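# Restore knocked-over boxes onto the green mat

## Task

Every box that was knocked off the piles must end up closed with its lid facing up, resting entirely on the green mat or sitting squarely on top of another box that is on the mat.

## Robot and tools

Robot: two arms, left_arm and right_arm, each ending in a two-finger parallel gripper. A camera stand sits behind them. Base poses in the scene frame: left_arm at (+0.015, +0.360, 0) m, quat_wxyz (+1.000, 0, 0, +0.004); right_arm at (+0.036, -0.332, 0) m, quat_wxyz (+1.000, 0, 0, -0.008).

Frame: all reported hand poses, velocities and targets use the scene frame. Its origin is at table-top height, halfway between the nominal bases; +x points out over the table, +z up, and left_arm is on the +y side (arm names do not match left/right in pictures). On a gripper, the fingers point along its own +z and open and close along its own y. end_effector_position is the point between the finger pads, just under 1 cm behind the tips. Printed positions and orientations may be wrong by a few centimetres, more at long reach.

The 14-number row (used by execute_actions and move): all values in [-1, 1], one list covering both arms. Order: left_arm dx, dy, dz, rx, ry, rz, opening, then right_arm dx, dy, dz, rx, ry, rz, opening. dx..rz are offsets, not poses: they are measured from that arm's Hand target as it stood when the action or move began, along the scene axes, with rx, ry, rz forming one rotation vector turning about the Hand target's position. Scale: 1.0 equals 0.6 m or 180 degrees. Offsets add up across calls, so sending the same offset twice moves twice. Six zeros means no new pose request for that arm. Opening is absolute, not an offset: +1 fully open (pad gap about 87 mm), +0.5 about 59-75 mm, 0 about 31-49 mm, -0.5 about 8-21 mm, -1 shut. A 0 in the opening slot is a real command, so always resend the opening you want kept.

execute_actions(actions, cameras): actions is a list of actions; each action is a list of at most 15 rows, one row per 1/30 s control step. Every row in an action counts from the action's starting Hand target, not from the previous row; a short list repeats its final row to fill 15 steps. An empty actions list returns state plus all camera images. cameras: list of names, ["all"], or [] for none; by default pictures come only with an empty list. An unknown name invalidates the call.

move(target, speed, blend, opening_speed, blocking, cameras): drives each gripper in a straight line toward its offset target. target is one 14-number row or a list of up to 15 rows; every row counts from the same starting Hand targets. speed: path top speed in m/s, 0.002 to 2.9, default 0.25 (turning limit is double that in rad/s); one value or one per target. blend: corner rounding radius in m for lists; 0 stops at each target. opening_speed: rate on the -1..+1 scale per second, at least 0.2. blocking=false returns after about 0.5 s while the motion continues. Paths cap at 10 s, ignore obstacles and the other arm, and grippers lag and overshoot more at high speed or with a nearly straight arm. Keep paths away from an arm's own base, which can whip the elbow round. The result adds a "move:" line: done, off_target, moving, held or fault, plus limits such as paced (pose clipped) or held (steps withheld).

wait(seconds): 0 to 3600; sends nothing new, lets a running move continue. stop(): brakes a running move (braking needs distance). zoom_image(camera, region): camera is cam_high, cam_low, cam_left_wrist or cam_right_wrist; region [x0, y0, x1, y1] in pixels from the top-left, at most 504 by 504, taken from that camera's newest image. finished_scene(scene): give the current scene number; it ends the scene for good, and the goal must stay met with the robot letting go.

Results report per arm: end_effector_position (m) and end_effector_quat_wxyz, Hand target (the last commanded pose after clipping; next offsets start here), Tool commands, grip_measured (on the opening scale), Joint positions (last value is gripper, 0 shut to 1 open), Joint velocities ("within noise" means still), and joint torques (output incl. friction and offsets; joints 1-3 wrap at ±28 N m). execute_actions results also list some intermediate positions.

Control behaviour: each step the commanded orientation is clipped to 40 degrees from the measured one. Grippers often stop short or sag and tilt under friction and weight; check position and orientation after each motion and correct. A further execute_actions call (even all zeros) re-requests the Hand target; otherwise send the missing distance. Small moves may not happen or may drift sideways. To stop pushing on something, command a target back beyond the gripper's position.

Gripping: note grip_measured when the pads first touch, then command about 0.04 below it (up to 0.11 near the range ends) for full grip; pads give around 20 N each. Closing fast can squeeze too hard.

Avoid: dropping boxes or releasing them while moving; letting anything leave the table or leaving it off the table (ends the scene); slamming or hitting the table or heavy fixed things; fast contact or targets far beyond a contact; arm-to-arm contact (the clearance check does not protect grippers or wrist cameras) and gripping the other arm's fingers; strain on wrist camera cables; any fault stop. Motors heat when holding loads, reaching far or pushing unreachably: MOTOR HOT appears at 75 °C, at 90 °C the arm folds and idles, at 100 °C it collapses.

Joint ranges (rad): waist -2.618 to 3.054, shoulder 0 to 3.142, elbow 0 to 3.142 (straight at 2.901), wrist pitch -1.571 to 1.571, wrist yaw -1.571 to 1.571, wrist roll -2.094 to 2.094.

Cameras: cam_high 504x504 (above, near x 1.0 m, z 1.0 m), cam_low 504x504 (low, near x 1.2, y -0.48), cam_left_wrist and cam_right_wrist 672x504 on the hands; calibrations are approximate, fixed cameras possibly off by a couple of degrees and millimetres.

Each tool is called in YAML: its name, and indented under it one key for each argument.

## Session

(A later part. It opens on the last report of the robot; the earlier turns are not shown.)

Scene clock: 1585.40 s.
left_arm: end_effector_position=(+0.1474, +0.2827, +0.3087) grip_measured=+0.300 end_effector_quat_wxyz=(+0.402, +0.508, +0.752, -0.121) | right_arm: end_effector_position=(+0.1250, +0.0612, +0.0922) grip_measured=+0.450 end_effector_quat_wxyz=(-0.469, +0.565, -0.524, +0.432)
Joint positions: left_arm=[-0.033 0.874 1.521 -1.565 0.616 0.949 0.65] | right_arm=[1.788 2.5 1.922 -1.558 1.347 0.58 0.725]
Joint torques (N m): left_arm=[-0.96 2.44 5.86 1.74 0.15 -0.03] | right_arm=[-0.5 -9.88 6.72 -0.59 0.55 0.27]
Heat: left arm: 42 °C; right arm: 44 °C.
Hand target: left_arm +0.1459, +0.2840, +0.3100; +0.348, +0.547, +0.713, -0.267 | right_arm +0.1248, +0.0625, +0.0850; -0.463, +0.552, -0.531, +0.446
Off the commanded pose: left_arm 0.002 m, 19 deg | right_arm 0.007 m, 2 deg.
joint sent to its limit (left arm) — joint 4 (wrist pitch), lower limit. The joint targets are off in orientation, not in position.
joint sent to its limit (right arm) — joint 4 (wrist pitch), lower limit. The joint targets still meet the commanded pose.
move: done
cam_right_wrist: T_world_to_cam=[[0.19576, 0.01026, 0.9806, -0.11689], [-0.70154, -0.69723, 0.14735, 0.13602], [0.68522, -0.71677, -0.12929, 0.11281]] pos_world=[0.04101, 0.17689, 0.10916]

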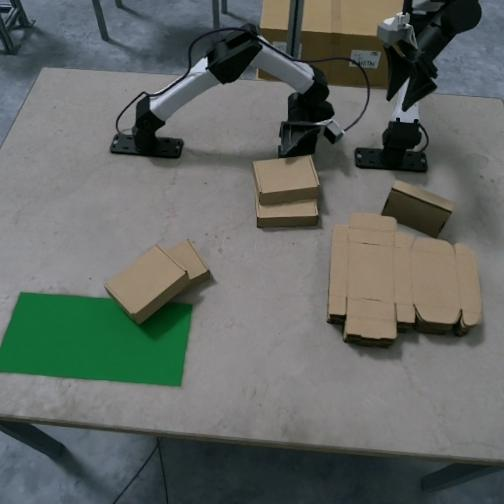

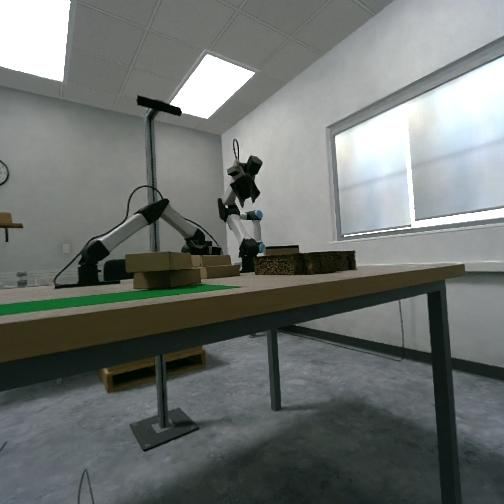

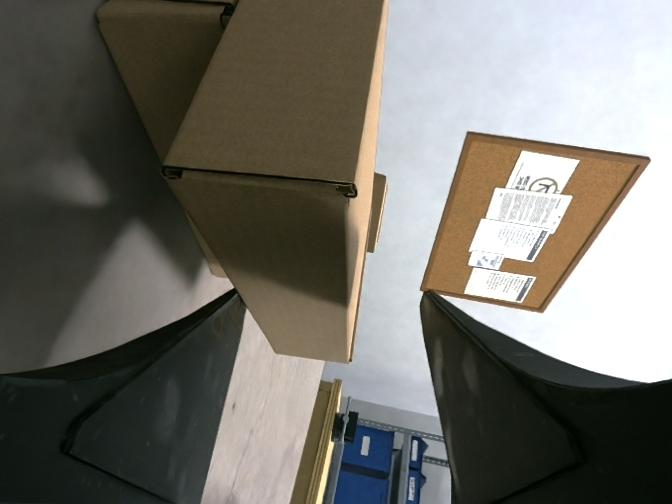

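move:
  target:
    - [0,0,0,0,0,0,0.3,0,0.0,-0.036,0,0,0,0.45]
  speed: 0.06
  cameras: ["cam_low","cam_right_wrist"]

zoom_image:
  camera: "cam_low"
  region: [150, 200, 310, 300]

Scene clock: 1597.30 s.
left_arm: end_effector_position=(+0.1474, +0.2827, +0.3087) grip_measured=+0.300 end_effector_quat_wxyz=(+0.402, +0.508, +0.752, -0.121) | right_arm: end_effector_position=(+0.1245, +0.0614, +0.0698) grip_measured=+0.450 end_effector_quat_wxyz=(-0.466, +0.563, -0.524, +0.437)
Joint positions: left_arm=[-0.033 0.874 1.521 -1.565 0.616 0.949 0.65] | right_arm=[1.788 2.565 1.937 -1.56 1.344 0.625 0.725]
Joint torques (N m): left_arm=[-0.83 2.44 6.08 1.74 0.13 -0.02] | right_arm=[-0.49 -10.19 6.28 -0.66 0.6 0.25]
Heat: left arm: 41 °C; right arm: 44 °C.
Hand target: left_arm +0.1459, +0.2840, +0.3100; +0.348, +0.547, +0.713, -0.267 | right_arm +0.1248, +0.0624, +0.0633; -0.463, +0.552, -0.532, +0.446
Off the commanded pose: left_arm 0.002 m, 19 deg | right_arm 0.007 m, 2 deg.
joint sent to its limit (left arm) — joint 4 (wrist pitch), lower limit. The joint targets are off in orientation, not in position.
joint sent to its limit (right arm) — joint 4 (wrist pitch), lower limit. The joint targets still meet the commanded pose.
move: done
cam_right_wrist: T_world_to_cam=[[0.19111, 0.0154, 0.98145, -0.09457], [-0.70909, -0.68922, 0.14889, 0.13936], [0.67873, -0.72439, -0.1208, 0.1111]] pos_world=[0.04148, 0.17799, 0.08548]

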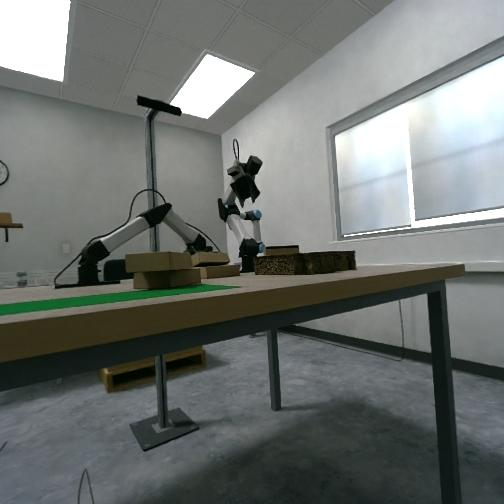

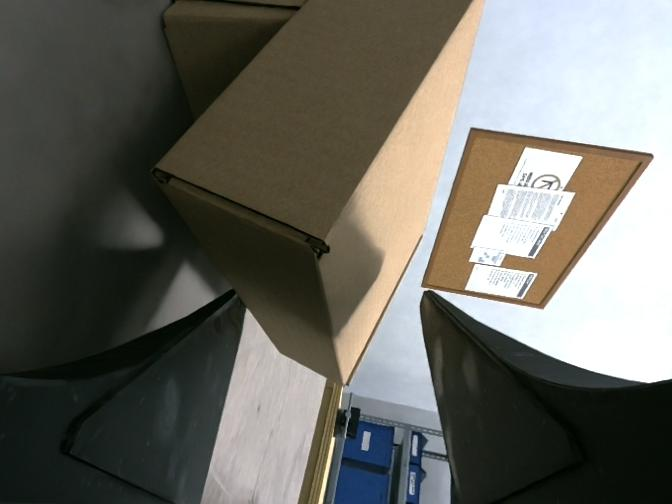

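Scaled by 3.150 from the camera's image (finer frame: 720x720).

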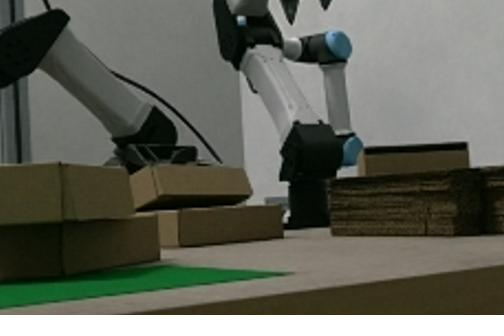

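move:
  target:
    - [0,0,0,0,0,0,0.3,0,0.0,0.03,0,0,0,0.45]
  speed: 0.06

move:
  target:
    - [0,0,0,0,0,0,0.3,0.025,0.0,0,0,0,0,0.45]
  speed: 2.0
  cameras: ["cam_low","cam_right_wrist","cam_high"]

zoom_image:
  camera: "cam_low"
  region: [150, 200, 310, 300]

zoom_image:
  camera: "cam_high"
  region: [180, 130, 360, 290]

Scene clock: 1604.17 s.
left_arm: end_effector_position=(+0.1474, +0.2827, +0.3087) grip_measured=+0.300 end_effector_quat_wxyz=(+0.402, +0.508, +0.752, -0.121) | right_arm: end_effector_position=(+0.1245, +0.0614, +0.0702) grip_measured=+0.450 end_effector_quat_wxyz=(-0.464, +0.566, -0.521, +0.440)
Joint positions: left_arm=[-0.033 0.874 1.521 -1.565 0.616 0.949 0.65] | right_arm=[1.788 2.565 1.937 -1.56 1.344 0.615 0.725]
Joint torques (N m): left_arm=[-0.76 2.47 5.96 1.76 0.23 -0.04] | right_arm=[-0.57 -14.69 5.12 -0.72 0.53 -0.02]
Heat: left arm: 41 °C; right arm: 45 °C.
Hand target: left_arm +0.1459, +0.2840, +0.3100; +0.348, +0.547, +0.713, -0.267 | right_arm +0.1248, +0.0624, +0.0813; -0.463, +0.552, -0.532, +0.446
Off the commanded pose: left_arm 0.002 m, 19 deg | right_arm 0.011 m, 2 deg.
joint sent to its limit (left arm) — joint 4 (wrist pitch), lower limit. The joint targets are off in orientation, not in position.
joint sent to its limit (right arm) — joint 4 (wrist pitch), lower limit. The joint targets still meet the commanded pose.
move: off_target (right_arm)

Scene clock: 1604.73 s.
left_arm: end_effector_position=(+0.1474, +0.2827, +0.3087) grip_measured=+0.300 end_effector_quat_wxyz=(+0.402, +0.508, +0.752, -0.121) | right_arm: end_effector_position=(+0.1403, +0.0581, +0.0711) grip_measured=+0.450 end_effector_quat_wxyz=(-0.456, +0.557, -0.529, +0.450)
Joint positions: left_arm=[-0.033 0.874 1.521 -1.565 0.616 0.949 0.65] | right_arm=[1.748 2.565 1.937 -1.56 1.349 0.61 0.725]
Joint torques (N m): left_arm=[-1.09 2.4 5.97 1.69 0.17 -0.06] | right_arm=[-0.42 -13.53 6.09 -0.67 0.74 -0.03]
Heat: left arm: 41 °C; right arm: 45 °C.
Hand target: left_arm +0.1459, +0.2840, +0.3100; +0.348, +0.547, +0.713, -0.267 | right_arm +0.1398, +0.0625, +0.0814; -0.463, +0.552, -0.532, +0.446
Off the commanded pose: left_arm 0.002 m, 19 deg | right_arm 0.011 m, 1 deg.
joint sent to its limit (left arm) — joint 4 (wrist pitch), lower limit. The joint targets are off in orientation, not in position.
joint sent to its limit (right arm) — joint 4 (wrist pitch), lower limit. The joint targets still meet the commanded pose.
move: off_target (right_arm)
cam_right_wrist: T_world_to_cam=[[0.18717, 0.02262, 0.98207, -0.09879], [-0.73285, -0.66252, 0.15493, 0.14943], [0.65414, -0.74871, -0.10742, 0.10197]] pos_world=[0.06129, 0.17758, 0.08482]
Images, in order (width x height): cam_high 504x504, cam_low 504x504, cam_right_wrist 672x504.

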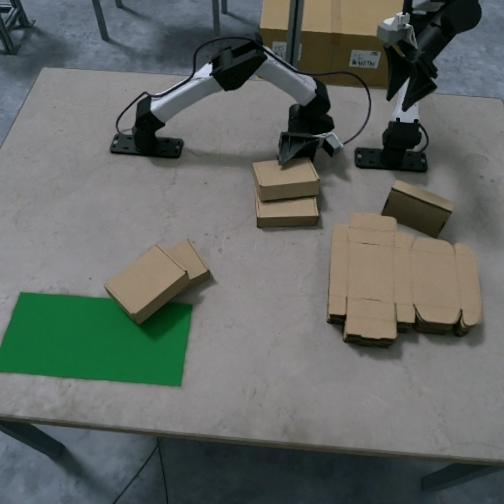

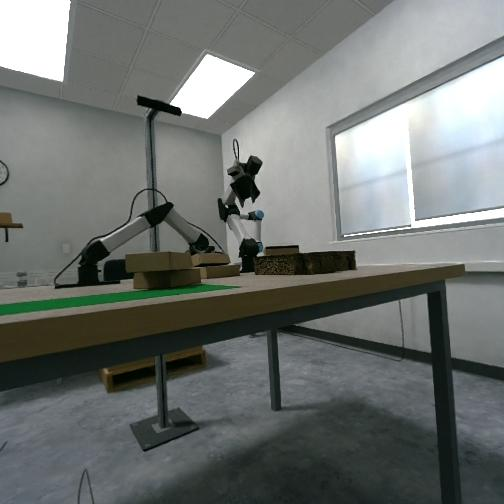

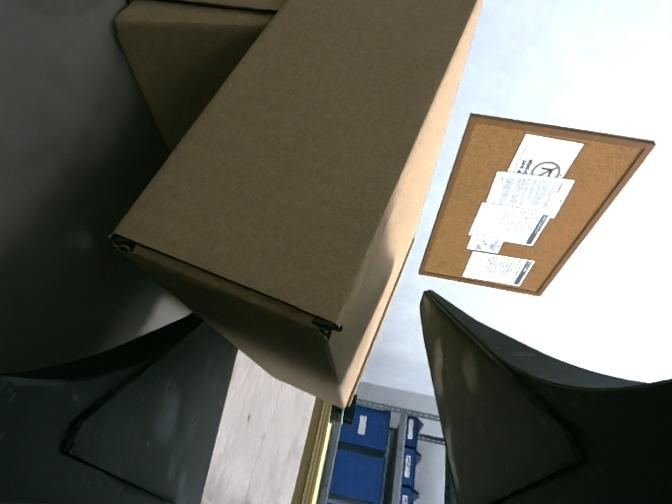

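Scaled by 3.150 from the camera's image (finer frame: 720x720).

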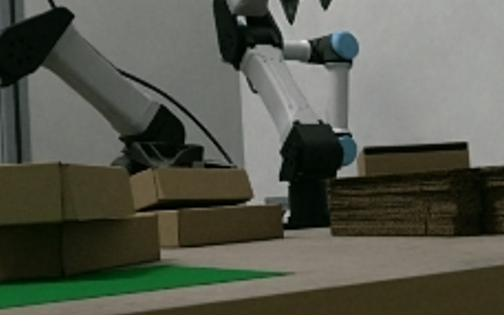

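Scaled by 2.800 from the camera's image (finer frame: 720x720).

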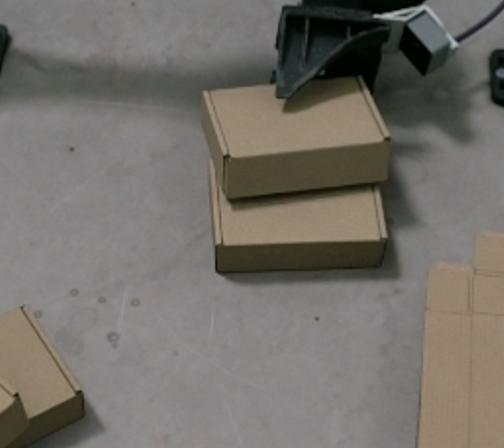

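move:
  target:
    - [0,0,0,0,0,0,0.3,0,0.0,0,0,0,0,-0.12]
  opening_speed: 0.3
  cameras: ["cam_low","cam_right_wrist"]

zoom_image:
  camera: "cam_low"
  region: [150, 200, 310, 300]

Scene clock: 1609.40 s.
left_arm: end_effector_position=(+0.1474, +0.2827, +0.3087) grip_measured=+0.300 end_effector_quat_wxyz=(+0.402, +0.508, +0.752, -0.121) | right_arm: end_effector_position=(+0.1405, +0.0582, +0.0716) grip_measured=+0.016 end_effector_quat_wxyz=(-0.456, +0.557, -0.527, +0.451)
Joint positions: left_arm=[-0.033 0.874 1.521 -1.565 0.616 0.949 0.65] | right_arm=[1.748 2.565 1.937 -1.561 1.351 0.608 0.508]
Joint torques (N m): left_arm=[-0.9 2.56 5.82 1.7 0.13 -0.06] | right_arm=[-0.35 -13.6 5.98 -0.61 0.76 -0.05]
Heat: left arm: 41 °C; right arm: 47 °C.
Hand target: left_arm +0.1459, +0.2840, +0.3100; +0.348, +0.547, +0.713, -0.267 | right_arm +0.1398, +0.0625, +0.0814; -0.463, +0.552, -0.531, +0.446
Off the commanded pose: left_arm 0.002 m, 19 deg | right_arm 0.011 m, 1 deg.
joint sent to its limit (left arm) — joint 4 (wrist pitch), lower limit. The joint targets are off in orientation, not in position.
joint sent to its limit (right arm) — joint 4 (wrist pitch), lower limit. The joint targets still meet the commanded pose.
move: done
cam_right_wrist: T_world_to_cam=[[0.18499, 0.02592, 0.9824, -0.09926], [-0.73206, -0.66329, 0.15535, 0.14947], [0.65564, -0.74791, -0.10373, 0.10157]] pos_world=[0.0612, 0.17768, 0.08483]

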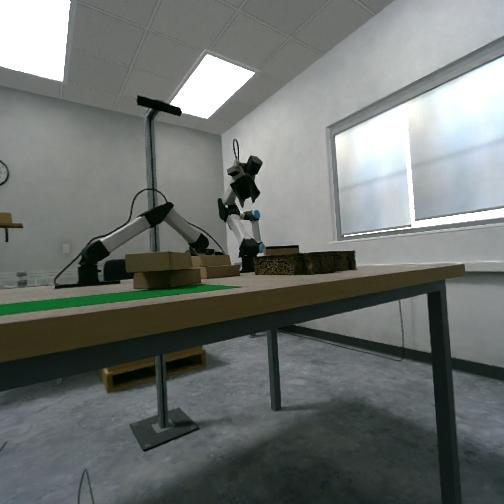

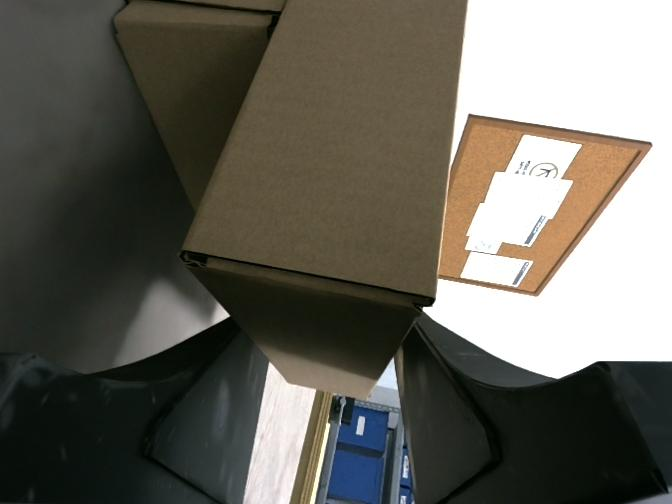

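Scaled by 3.150 from the camera's image (finer frame: 720x720).

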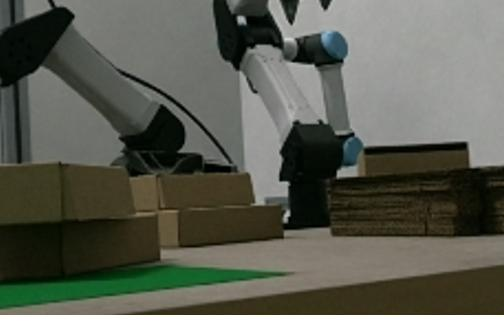

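move:
  target:
    - [0,0,0,0,0,0,0.3,0,0.0,0.035,0,0,0,-0.12]
    - [0,0,0,0,0,0,0.3,0.048,-0.007,0.035,0,0,-0.022,-0.12]
  speed: 0.08
  cameras: ["cam_low","cam_high"]

zoom_image:
  camera: "cam_low"
  region: [150, 200, 310, 300]

zoom_image:
  camera: "cam_high"
  region: [180, 130, 360, 290]

Scene clock: 1618.73 s.
left_arm: end_effector_position=(+0.1474, +0.2827, +0.3087) grip_measured=+0.300 end_effector_quat_wxyz=(+0.402, +0.508, +0.752, -0.121) | right_arm: end_effector_position=(+0.1681, +0.0538, +0.0902) grip_measured=+0.016 end_effector_quat_wxyz=(-0.440, +0.543, -0.545, +0.463)
Joint positions: left_arm=[-0.033 0.874 1.521 -1.565 0.616 0.949 0.65] | right_arm=[1.677 2.524 1.952 -1.562 1.351 0.55 0.508]
Joint torques (N m): left_arm=[-0.91 2.55 5.71 1.69 0.19 -0.13] | right_arm=[-0.5 -13.9 6.54 -0.6 0.76 -0.03]
Heat: left arm: 40 °C; right arm: 51 °C.
Hand target: left_arm +0.1459, +0.2840, +0.3100; +0.348, +0.547, +0.713, -0.267 | right_arm +0.1687, +0.0582, +0.1024; -0.447, +0.533, -0.550, +0.461
Off the commanded pose: left_arm 0.002 m, 19 deg | right_arm 0.013 m, 2 deg.
joint sent to its limit (left arm) — joint 4 (wrist pitch), lower limit. The joint targets are off in orientation, not in position.
joint sent to its limit (right arm) — joint 4 (wrist pitch), lower limit. The joint targets still meet the commanded pose.
move: off_target (right_arm)
Images, in order (width x height): cam_high 504x504, cam_low 504x504.

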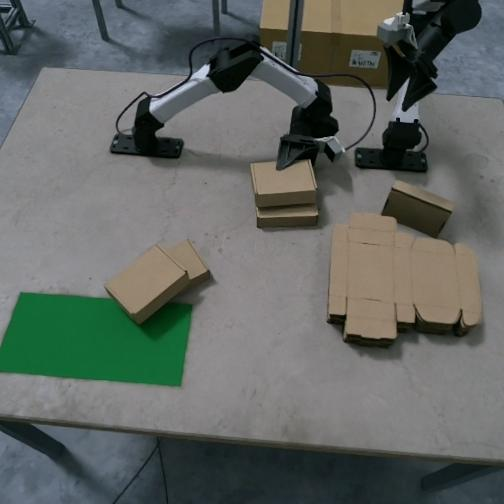

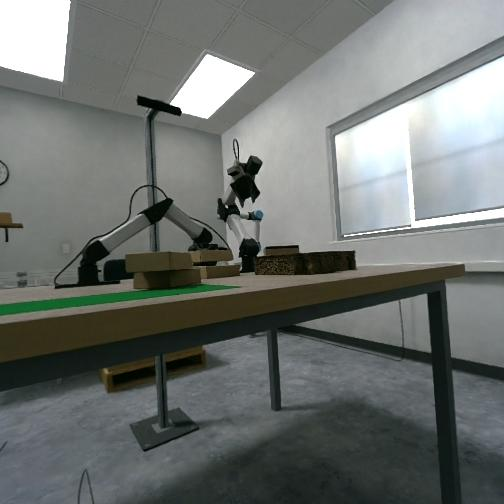

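Scaled by 3.150 from the camera's image (finer frame: 720x720).

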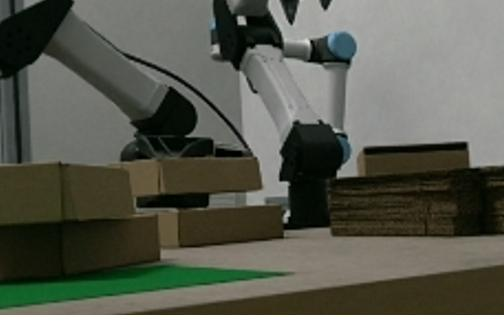

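Scaled by 2.800 from the camera's image (finer frame: 720x720).

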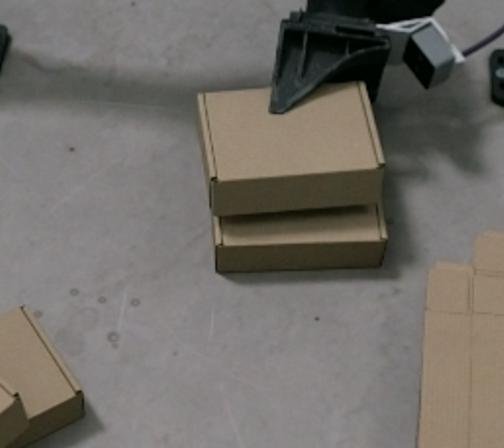

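move:
  target:
    - [0,0,0,0,0,0,0.3,0,0.006,-0.035,0,0,-0.011,-0.12]
  speed: 0.06
  cameras: ["cam_low","cam_high"]

zoom_image:
  camera: "cam_low"
  region: [150, 200, 310, 300]

zoom_image:
  camera: "cam_high"
  region: [180, 130, 360, 290]

Scene clock: 1624.63 s.
left_arm: end_effector_position=(+0.1474, +0.2827, +0.3087) grip_measured=+0.300 end_effector_quat_wxyz=(+0.402, +0.508, +0.752, -0.121) | right_arm: end_effector_position=(+0.1674, +0.0601, +0.0877) grip_measured=+0.016 end_effector_quat_wxyz=(-0.444, +0.539, -0.551, +0.457)
Joint positions: left_arm=[-0.033 0.874 1.521 -1.565 0.616 0.949 0.65] | right_arm=[1.677 2.546 1.993 -1.562 1.349 0.551 0.508]
Joint torques (N m): left_arm=[-0.83 2.37 5.91 1.66 0.15 -0.1] | right_arm=[-0.83 -10.29 6.35 -0.45 0.65 0.14]
Heat: left arm: 40 °C; right arm: 52 °C.
Hand target: left_arm +0.1459, +0.2840, +0.3100; +0.348, +0.547, +0.713, -0.267 | right_arm +0.1687, +0.0618, +0.0814; -0.439, +0.524, -0.559, +0.469
Off the commanded pose: left_arm 0.002 m, 19 deg | right_arm 0.007 m, 2 deg.
joint sent to its limit (left arm) — joint 4 (wrist pitch), lower limit. The joint targets are off in orientation, not in position.
joint sent to its limit (right arm) — joint 4 (wrist pitch), lower limit. The joint targets still meet the commanded pose.
move: done
Images, in order (width x height): cam_high 504x504, cam_low 504x504.

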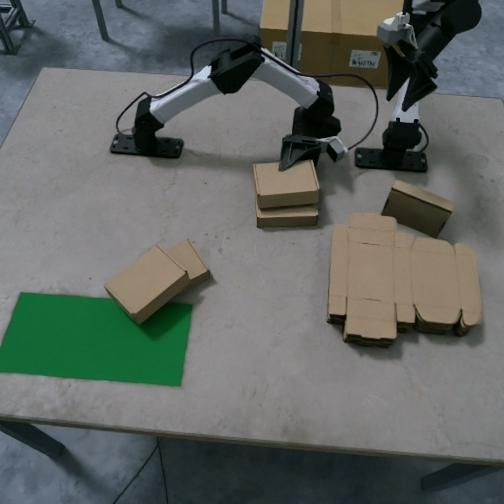

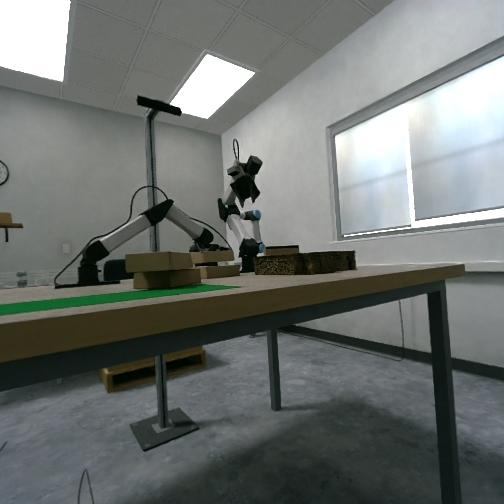

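Scaled by 3.150 from the camera's image (finer frame: 720x720).

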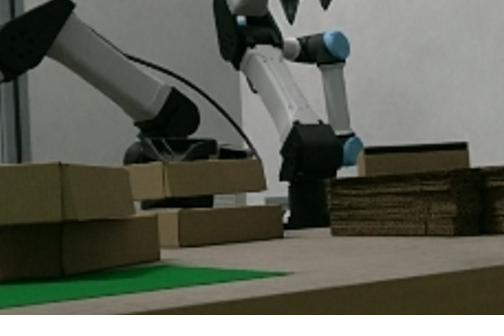

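Scaled by 2.800 from the camera's image (finer frame: 720x720).

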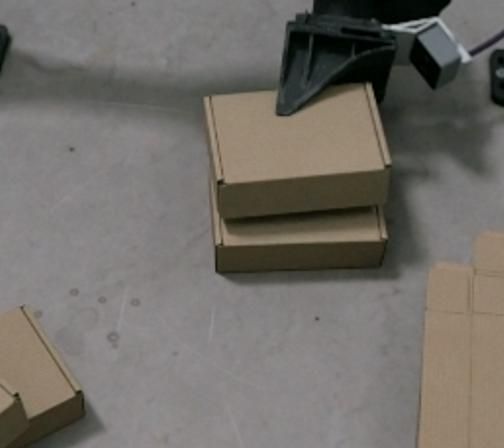

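move:
  target:
    - [0,0,0,0,0,0,0.3,0,-0.008,-0.02,0,0,-0.035,-0.12]
    - [0,0,0,0,0,0,0.3,0,-0.008,-0.05,0,0,-0.035,-0.12]
  speed: 0.06
  cameras: ["cam_low","cam_high"]

zoom_image:
  camera: "cam_low"
  region: [150, 200, 310, 300]

zoom_image:
  camera: "cam_high"
  region: [180, 130, 360, 290]

Scene clock: 1632.37 s.
left_arm: end_effector_position=(+0.1474, +0.2827, +0.3087) grip_measured=+0.300 end_effector_quat_wxyz=(+0.402, +0.508, +0.752, -0.121) | right_arm: end_effector_position=(+0.1687, +0.0569, +0.0713) grip_measured=+0.016 end_effector_quat_wxyz=(-0.431, +0.536, -0.558, +0.464)
Joint positions: left_arm=[-0.033 0.874 1.521 -1.565 0.616 0.949 0.65] | right_arm=[1.67 2.598 2.019 -1.595 1.327 0.599 0.508]
Joint torques (N m): left_arm=[-1.05 2.56 5.79 1.68 0.21 -0.06] | right_arm=[-0.96 -9.25 6.32 -0.2 0.27 0.38]
Heat: left arm: 40 °C; right arm: 51 °C.
Hand target: left_arm +0.1459, +0.2840, +0.3100; +0.348, +0.547, +0.713, -0.267 | right_arm +0.1687, +0.0570, +0.0513; -0.413, +0.492, -0.587, +0.493
Off the commanded pose: left_arm 0.002 m, 19 deg | right_arm 0.020 m, 7 deg.
joint read past its limit (right arm) — joint 4 (wrist pitch), lower limit.
joint sent to its limit (left arm) — joint 4 (wrist pitch), lower limit. The joint targets are off in orientation, not in position.
joint sent to its limit (right arm) — joint 4 (wrist pitch), lower limit. The joint targets are off in orientation, not in position.
move: off_target (right_arm)
Images, in order (width x height): cam_high 504x504, cam_low 504x504.

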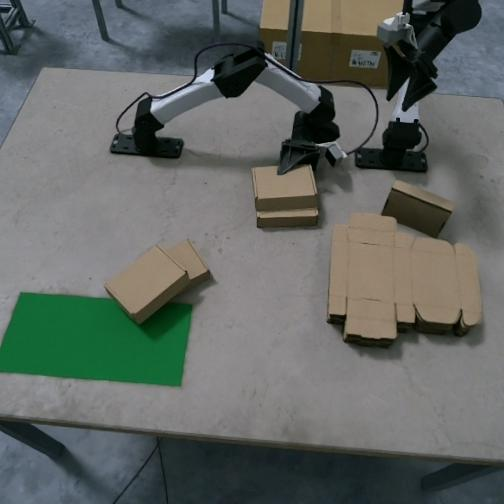

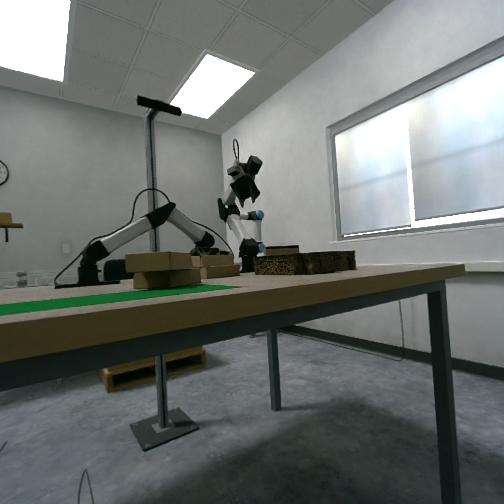

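Scaled by 3.150 from the camera's image (finer frame: 720x720).

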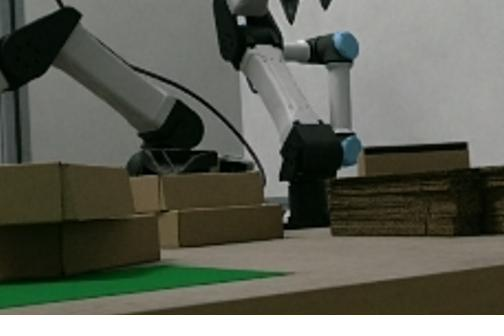

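Scaled by 2.800 from the camera's image (finer frame: 720x720).

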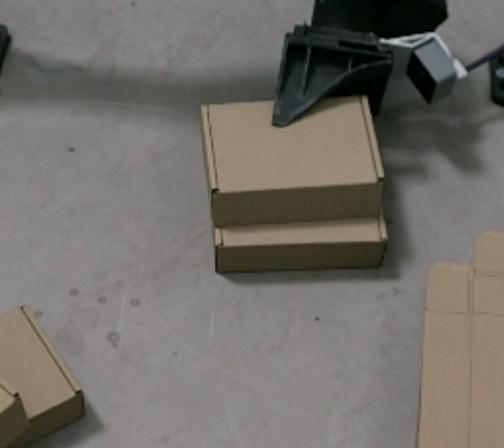

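move:
  target:
    - [0,0,0,0,0,0,0.3,-0.02,0.006,0.01,0,0,0,-0.12]
  speed: 0.06

move:
  target:
    - [0,0,0,0,0,0,0.3,0,0,0.015,0,0,0,0.3]
  opening_speed: 0.4
  speed: 0.05
  cameras: ["cam_low","cam_high","cam_right_wrist"]

zoom_image:
  camera: "cam_low"
  region: [150, 200, 310, 300]

zoom_image:
  camera: "cam_high"
  region: [180, 130, 360, 290]

Scene clock: 1638.13 s.
left_arm: end_effector_position=(+0.1474, +0.2827, +0.3087) grip_measured=+0.300 end_effector_quat_wxyz=(+0.402, +0.508, +0.752, -0.121) | right_arm: end_effector_position=(+0.1639, +0.0584, +0.0714) grip_measured=+0.016 end_effector_quat_wxyz=(-0.433, +0.540, -0.555, +0.461)
Joint positions: left_arm=[-0.033 0.874 1.521 -1.565 0.616 0.949 0.65] | right_arm=[1.682 2.598 2.019 -1.595 1.327 0.599 0.508]
Joint torques (N m): left_arm=[-0.84 2.45 5.86 1.71 0.16 -0.1] | right_arm=[0.44 -11.06 6.5 -0.27 0.08 0.23]
Heat: left arm: 40 °C; right arm: 51 °C.
Hand target: left_arm +0.1459, +0.2840, +0.3100; +0.348, +0.547, +0.713, -0.267 | right_arm +0.1567, +0.0605, +0.0573; -0.413, +0.492, -0.587, +0.493
Off the commanded pose: left_arm 0.002 m, 19 deg | right_arm 0.016 m, 8 deg.
joint read past its limit (right arm) — joint 4 (wrist pitch), lower limit.
joint sent to its limit (left arm) — joint 4 (wrist pitch), lower limit. The joint targets are off in orientation, not in position.
joint sent to its limit (right arm) — joint 4 (wrist pitch), lower limit. The joint targets are off in orientation, not in position.
move: off_target (right_arm)

Scene clock: 1639.73 s.
left_arm: end_effector_position=(+0.1474, +0.2827, +0.3087) grip_measured=+0.300 end_effector_quat_wxyz=(+0.402, +0.508, +0.752, -0.121) | right_arm: end_effector_position=(+0.1603, +0.0572, +0.0652) grip_measured=+0.300 end_effector_quat_wxyz=(-0.425, +0.540, -0.568, +0.453)
Joint positions: left_arm=[-0.033 0.874 1.521 -1.565 0.616 0.949 0.65] | right_arm=[1.686 2.598 2.019 -1.58 1.294 0.599 0.65]
Joint torques (N m): left_arm=[-0.88 2.44 5.89 1.68 0.18 -0.08] | right_arm=[-0.05 -13.14 5.96 -0.43 0.48 0.02]
Heat: left arm: 40 °C; right arm: 51 °C.
Hand target: left_arm +0.1459, +0.2840, +0.3100; +0.348, +0.547, +0.713, -0.267 | right_arm +0.1566, +0.0606, +0.0663; -0.413, +0.492, -0.587, +0.493
Off the commanded pose: left_arm 0.002 m, 19 deg | right_arm 0.005 m, 8 deg.
joint read past its limit (right arm) — joint 4 (wrist pitch), lower limit.
joint sent to its limit (left arm) — joint 4 (wrist pitch), lower limit. The joint targets are off in orientation, not in position.
joint sent to its limit (right arm) — joint 4 (wrist pitch), lower limit. The joint targets are off in orientation, not in position.
move: off_target (right_arm)
cam_right_wrist: T_world_to_cam=[[0.23556, -0.00972, 0.97181, -0.10202], [-0.78219, -0.59536, 0.18364, 0.16661], [0.57679, -0.8034, -0.14785, 0.10576]] pos_world=[0.09335, 0.18317, 0.08418]
Images, in order (width x height): cam_high 504x504, cam_low 504x504, cam_right_wrist 672x504.

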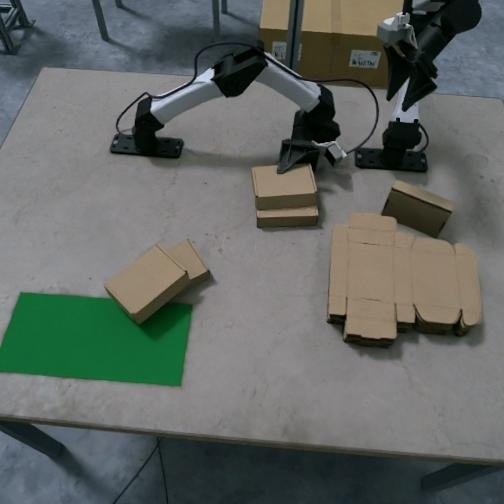

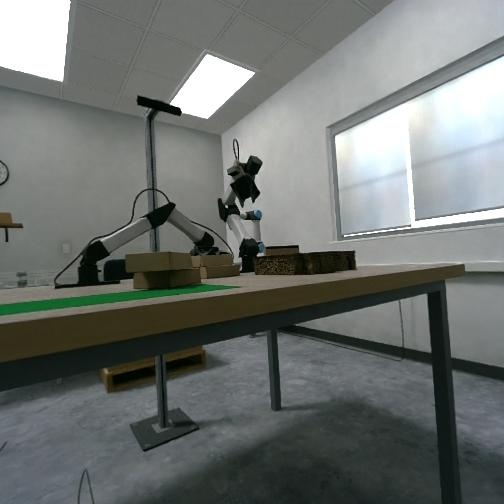

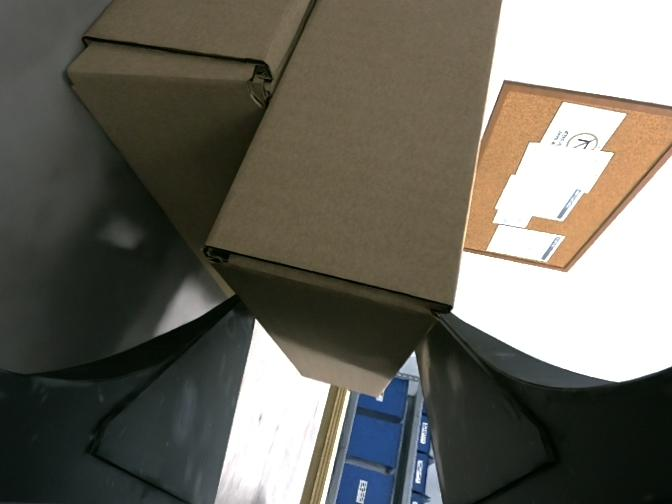

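Scaled by 3.150 from the camera's image (finer frame: 720x720).

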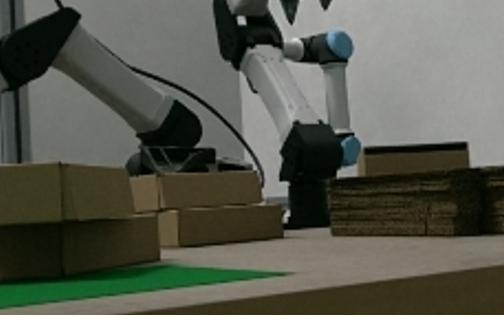

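Scaled by 2.800 from the camera's image (finer frame: 720x720).

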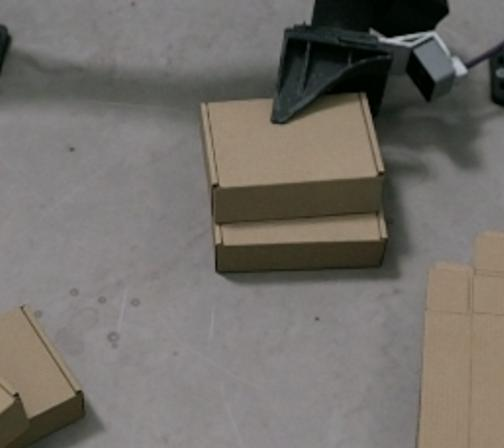

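execute_actions:
  actions: []

zoom_image:
  camera: "cam_low"
  region: [150, 200, 310, 300]

zoom_image:
  camera: "cam_high"
  region: [80, 120, 480, 420]

Scene clock: 1676.20 s.
left_arm: end_effector_position=(+0.1474, +0.2827, +0.3087) grip_measured=+0.300 end_effector_quat_wxyz=(+0.402, +0.508, +0.752, -0.121) | right_arm: end_effector_position=(+0.1603, +0.0572, +0.0652) grip_measured=+0.300 end_effector_quat_wxyz=(-0.425, +0.540, -0.568, +0.453)
Joint positions: left_arm=[-0.033 0.874 1.521 -1.565 0.616 0.949 0.65] | right_arm=[1.686 2.598 2.019 -1.58 1.294 0.599 0.65]
Joint velocities: within noise
Joint torques (N m): left_arm=[-0.91 2.65 5.93 1.67 0.18 -0.04] | right_arm=[-0.01 -13.12 5.63 -0.36 0.47 0]
Heat: left arm: 39 °C; right arm: 58 °C.
Hand target: left_arm +0.1459, +0.2840, +0.3100; +0.348, +0.547, +0.713, -0.267 | right_arm +0.1566, +0.0606, +0.0663; -0.413, +0.492, -0.587, +0.493
Tool commands: left_gripper/opening=+0.3 right_gripper/opening=+0.3
Off the commanded pose: left_arm 0.002 m, 19 deg | right_arm 0.005 m, 8 deg.
joint read past its limit (right arm) — joint 4 (wrist pitch), lower limit.
camera_calibration:
cam_left_wrist: T_world_to_cam=[[-0.86755, -0.4407, -0.23053, 0.32405], [-0.45581, 0.88997, 0.01398, -0.16412], [0.199, 0.11721, -0.97296, 0.38168]] pos_world=[0.13037, 0.24414, 0.44836]
cam_right_wrist: T_world_to_cam=[[0.23556, -0.00972, 0.97181, -0.10202], [-0.78219, -0.59536, 0.18364, 0.16661], [0.57679, -0.8034, -0.14785, 0.10576]] pos_world=[0.09335, 0.18317, 0.08418]

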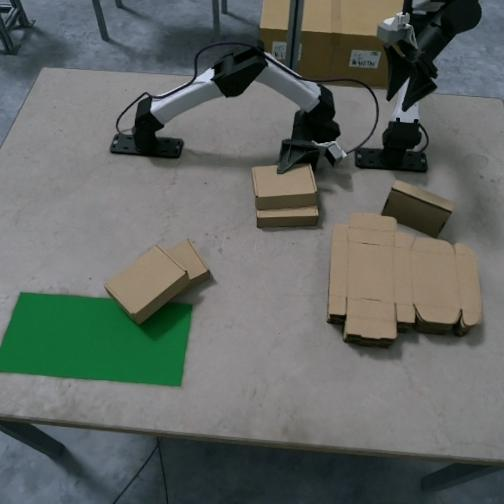

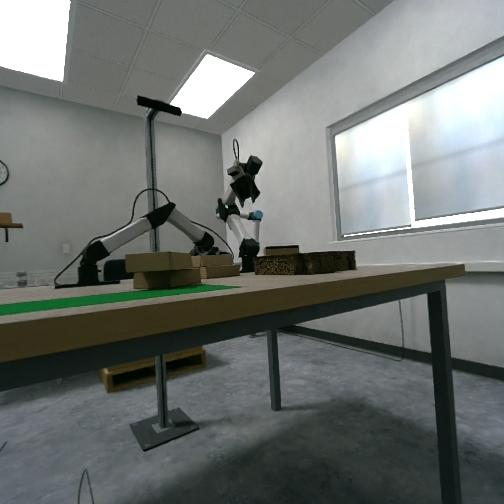

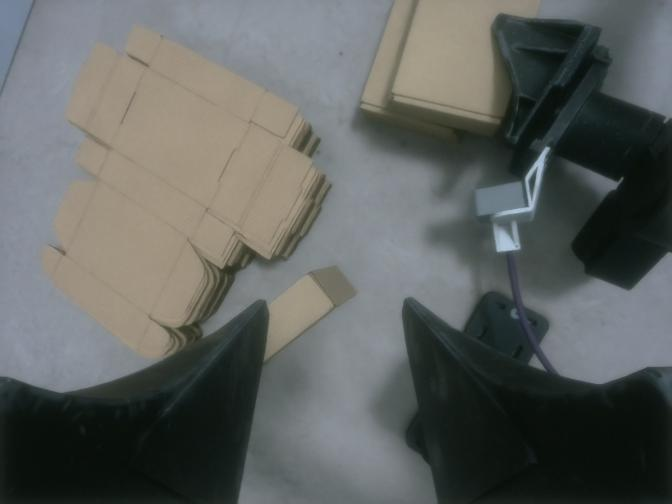

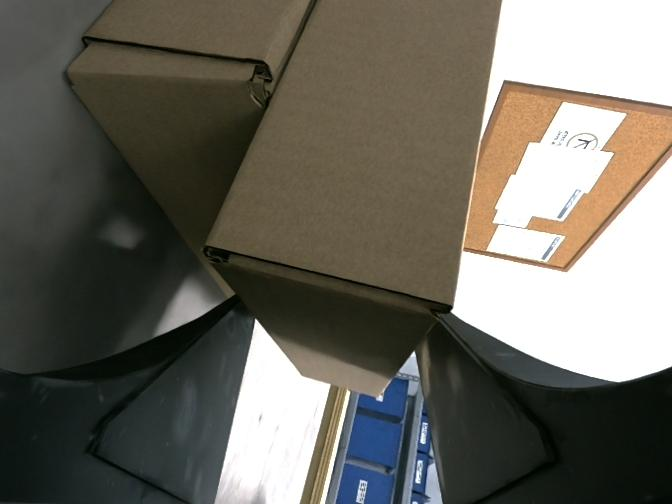

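Scaled by 3.150 from the camera's image (finer frame: 720x720).

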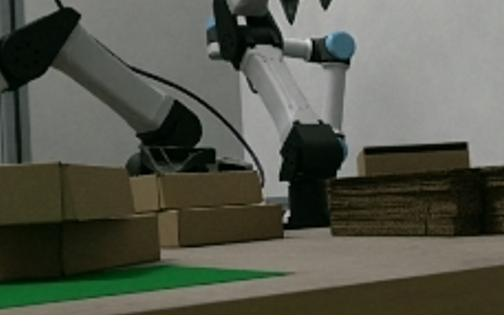

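Scaled by 1.260 from the camera's image (finer frame: 720x720).

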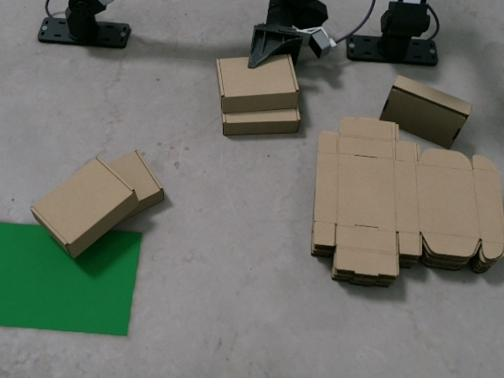

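move:
  target: [0,0,0,0,0,0,0.3, 0,0,-0.01,0,0,0,0.45]
  speed: 0.05

move:
  target: [0,0,0,0,0,0,0.3, -0.12,0,-0.005,0,0,0,0.45]
  speed: 0.2
  cameras: ["cam_high","cam_low"]

zoom_image:
  camera: "cam_high"
  region: [180, 130, 360, 290]

zoom_image:
  camera: "cam_low"
  region: [150, 200, 310, 300]

Scene clock: 1681.30 s.
left_arm: end_effector_position=(+0.1474, +0.2827, +0.3087) grip_measured=+0.300 end_effector_quat_wxyz=(+0.402, +0.508, +0.752, -0.121) | right_arm: end_effector_position=(+0.1599, +0.0569, +0.0641) grip_measured=+0.450 end_effector_quat_wxyz=(-0.424, +0.539, -0.570, +0.452)
Joint positions: left_arm=[-0.033 0.874 1.521 -1.565 0.616 0.949 0.65] | right_arm=[1.686 2.598 2.019 -1.577 1.288 0.599 0.725]
Joint torques (N m): left_arm=[-0.91 2.76 5.82 1.71 0.19 -0.05] | right_arm=[-0.12 -11.85 5.98 -0.36 0.57 0.16]
Heat: left arm: 39 °C; right arm: 58 °C.
Hand target: left_arm +0.1459, +0.2840, +0.3100; +0.348, +0.547, +0.713, -0.267 | right_arm +0.1566, +0.0606, +0.0603; -0.413, +0.492, -0.587, +0.493
Off the commanded pose: left_arm 0.002 m, 19 deg | right_arm 0.006 m, 8 deg.
joint read past its limit (right arm) — joint 4 (wrist pitch), lower limit.
joint sent to its limit (left arm) — joint 4 (wrist pitch), lower limit. The joint targets are off in orientation, not in position.
joint sent to its limit (right arm) — joint 4 (wrist pitch), lower limit. The joint targets are off in orientation, not in position.
move: off_target (right_arm)

Scene clock: 1682.37 s.
left_arm: end_effector_position=(+0.1474, +0.2827, +0.3087) grip_measured=+0.300 end_effector_quat_wxyz=(+0.402, +0.508, +0.752, -0.121) | right_arm: end_effector_position=(+0.0843, +0.0606, +0.0490) grip_measured=+0.450 end_effector_quat_wxyz=(-0.432, +0.587, -0.552, +0.405)
Joint positions: left_arm=[-0.033 0.874 1.521 -1.565 0.616 0.949 0.65] | right_arm=[1.866 2.598 2.003 -1.575 1.2 0.633 0.725]
Joint torques (N m): left_arm=[-1.01 2.36 5.72 1.72 0.17 -0.1] | right_arm=[-0.8 -15.3 3.97 -0.5 0.55 0.19]
Heat: left arm: 39 °C; right arm: 58 °C.
Hand target: left_arm +0.1459, +0.2840, +0.3100; +0.348, +0.547, +0.713, -0.267 | right_arm +0.0846, +0.0606, +0.0573; -0.413, +0.492, -0.587, +0.493
Off the commanded pose: left_arm 0.002 m, 19 deg | right_arm 0.008 m, 16 deg.
joint read past its limit (right arm) — joint 4 (wrist pitch), lower limit.
joint sent to its limit (left arm) — joint 4 (wrist pitch), lower limit. The joint targets are off in orientation, not in position.
joint sent to its limit (right arm) — joint 4 (wrist pitch), lower limit. The joint targets are off in orientation, not in position.
move: off_target (right_arm)

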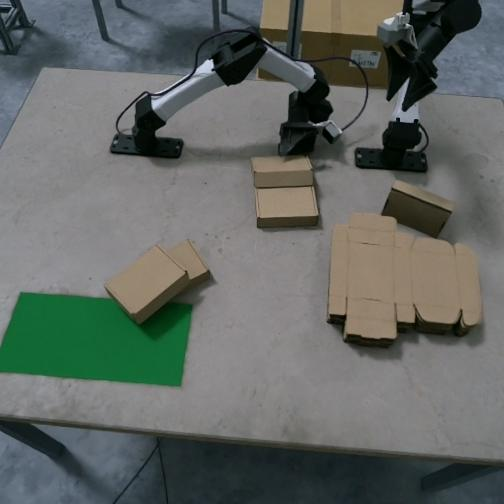

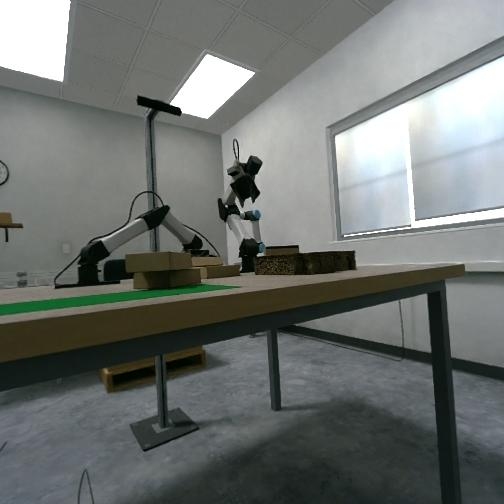

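Scaled by 2.800 from the camera's image (finer frame: 720x720).

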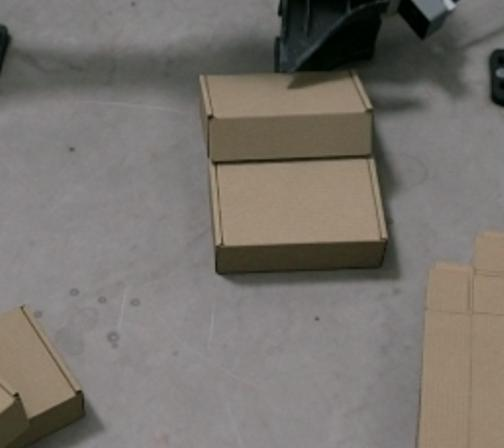

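Scaled by 3.150 from the camera's image (finer frame: 720x720).

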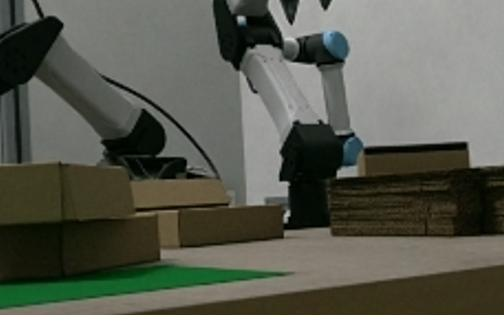

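execute_actions:
  actions: []
  cameras: ["cam_right_wrist","cam_left_wrist"]

zoom_image:
  camera: "cam_right_wrist"
  region: [100, 0, 600, 500]

Scene clock: 1703.17 s.
left_arm: end_effector_position=(+0.1474, +0.2827, +0.3087) grip_measured=+0.300 end_effector_quat_wxyz=(+0.402, +0.508, +0.752, -0.121) | right_arm: end_effector_position=(+0.0843, +0.0606, +0.0490) grip_measured=+0.450 end_effector_quat_wxyz=(-0.432, +0.587, -0.552, +0.405)
Joint positions: left_arm=[-0.033 0.874 1.521 -1.565 0.616 0.949 0.65] | right_arm=[1.866 2.598 2.003 -1.575 1.2 0.633 0.725]
Joint velocities: within noise
Joint torques (N m): left_arm=[-0.8 2.71 6.01 1.61 0.23 -0.05] | right_arm=[-0.81 -15.02 4.36 -0.54 0.53 0.26]
Heat: left arm: 38 °C; right arm: 64 °C.
Hand target: left_arm +0.1459, +0.2840, +0.3100; +0.348, +0.547, +0.713, -0.267 | right_arm +0.0846, +0.0606, +0.0573; -0.413, +0.492, -0.587, +0.493
Tool commands: left_gripper/opening=+0.3 right_gripper/opening=+0.45
Off the commanded pose: left_arm 0.002 m, 19 deg | right_arm 0.008 m, 16 deg.
joint read past its limit (right arm) — joint 4 (wrist pitch), lower limit.
camera_calibration:
cam_left_wrist: T_world_to_cam=[[-0.86755, -0.4407, -0.23053, 0.32405], [-0.45581, 0.88997, 0.01398, -0.16412], [0.199, 0.11721, -0.97296, 0.38168]] pos_world=[0.13037, 0.24414, 0.44836]
cam_right_wrist: T_world_to_cam=[[0.30689, 0.0157, 0.95162, -0.07485], [-0.69086, -0.68404, 0.23408, 0.10738], [0.65462, -0.72928, -0.19908, 0.14145]] pos_world=[0.00456, 0.17779, 0.07426]
Images, in order (width x height): cam_left_wrist 672x504, cam_right_wrist 672x504.

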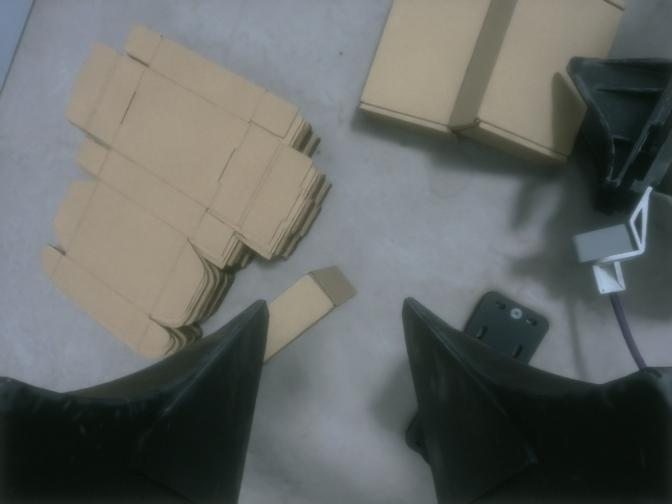

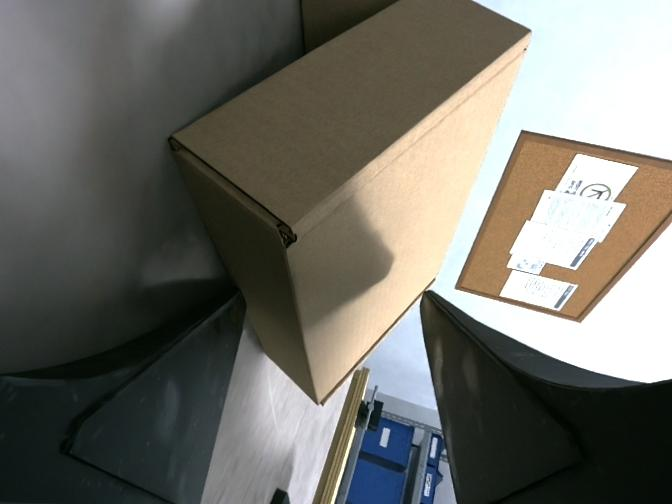

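Scaled by 1.008 from the camera's image (finer frame: 960x720).

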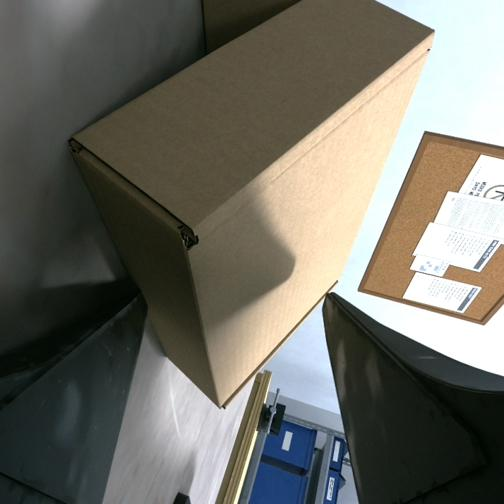

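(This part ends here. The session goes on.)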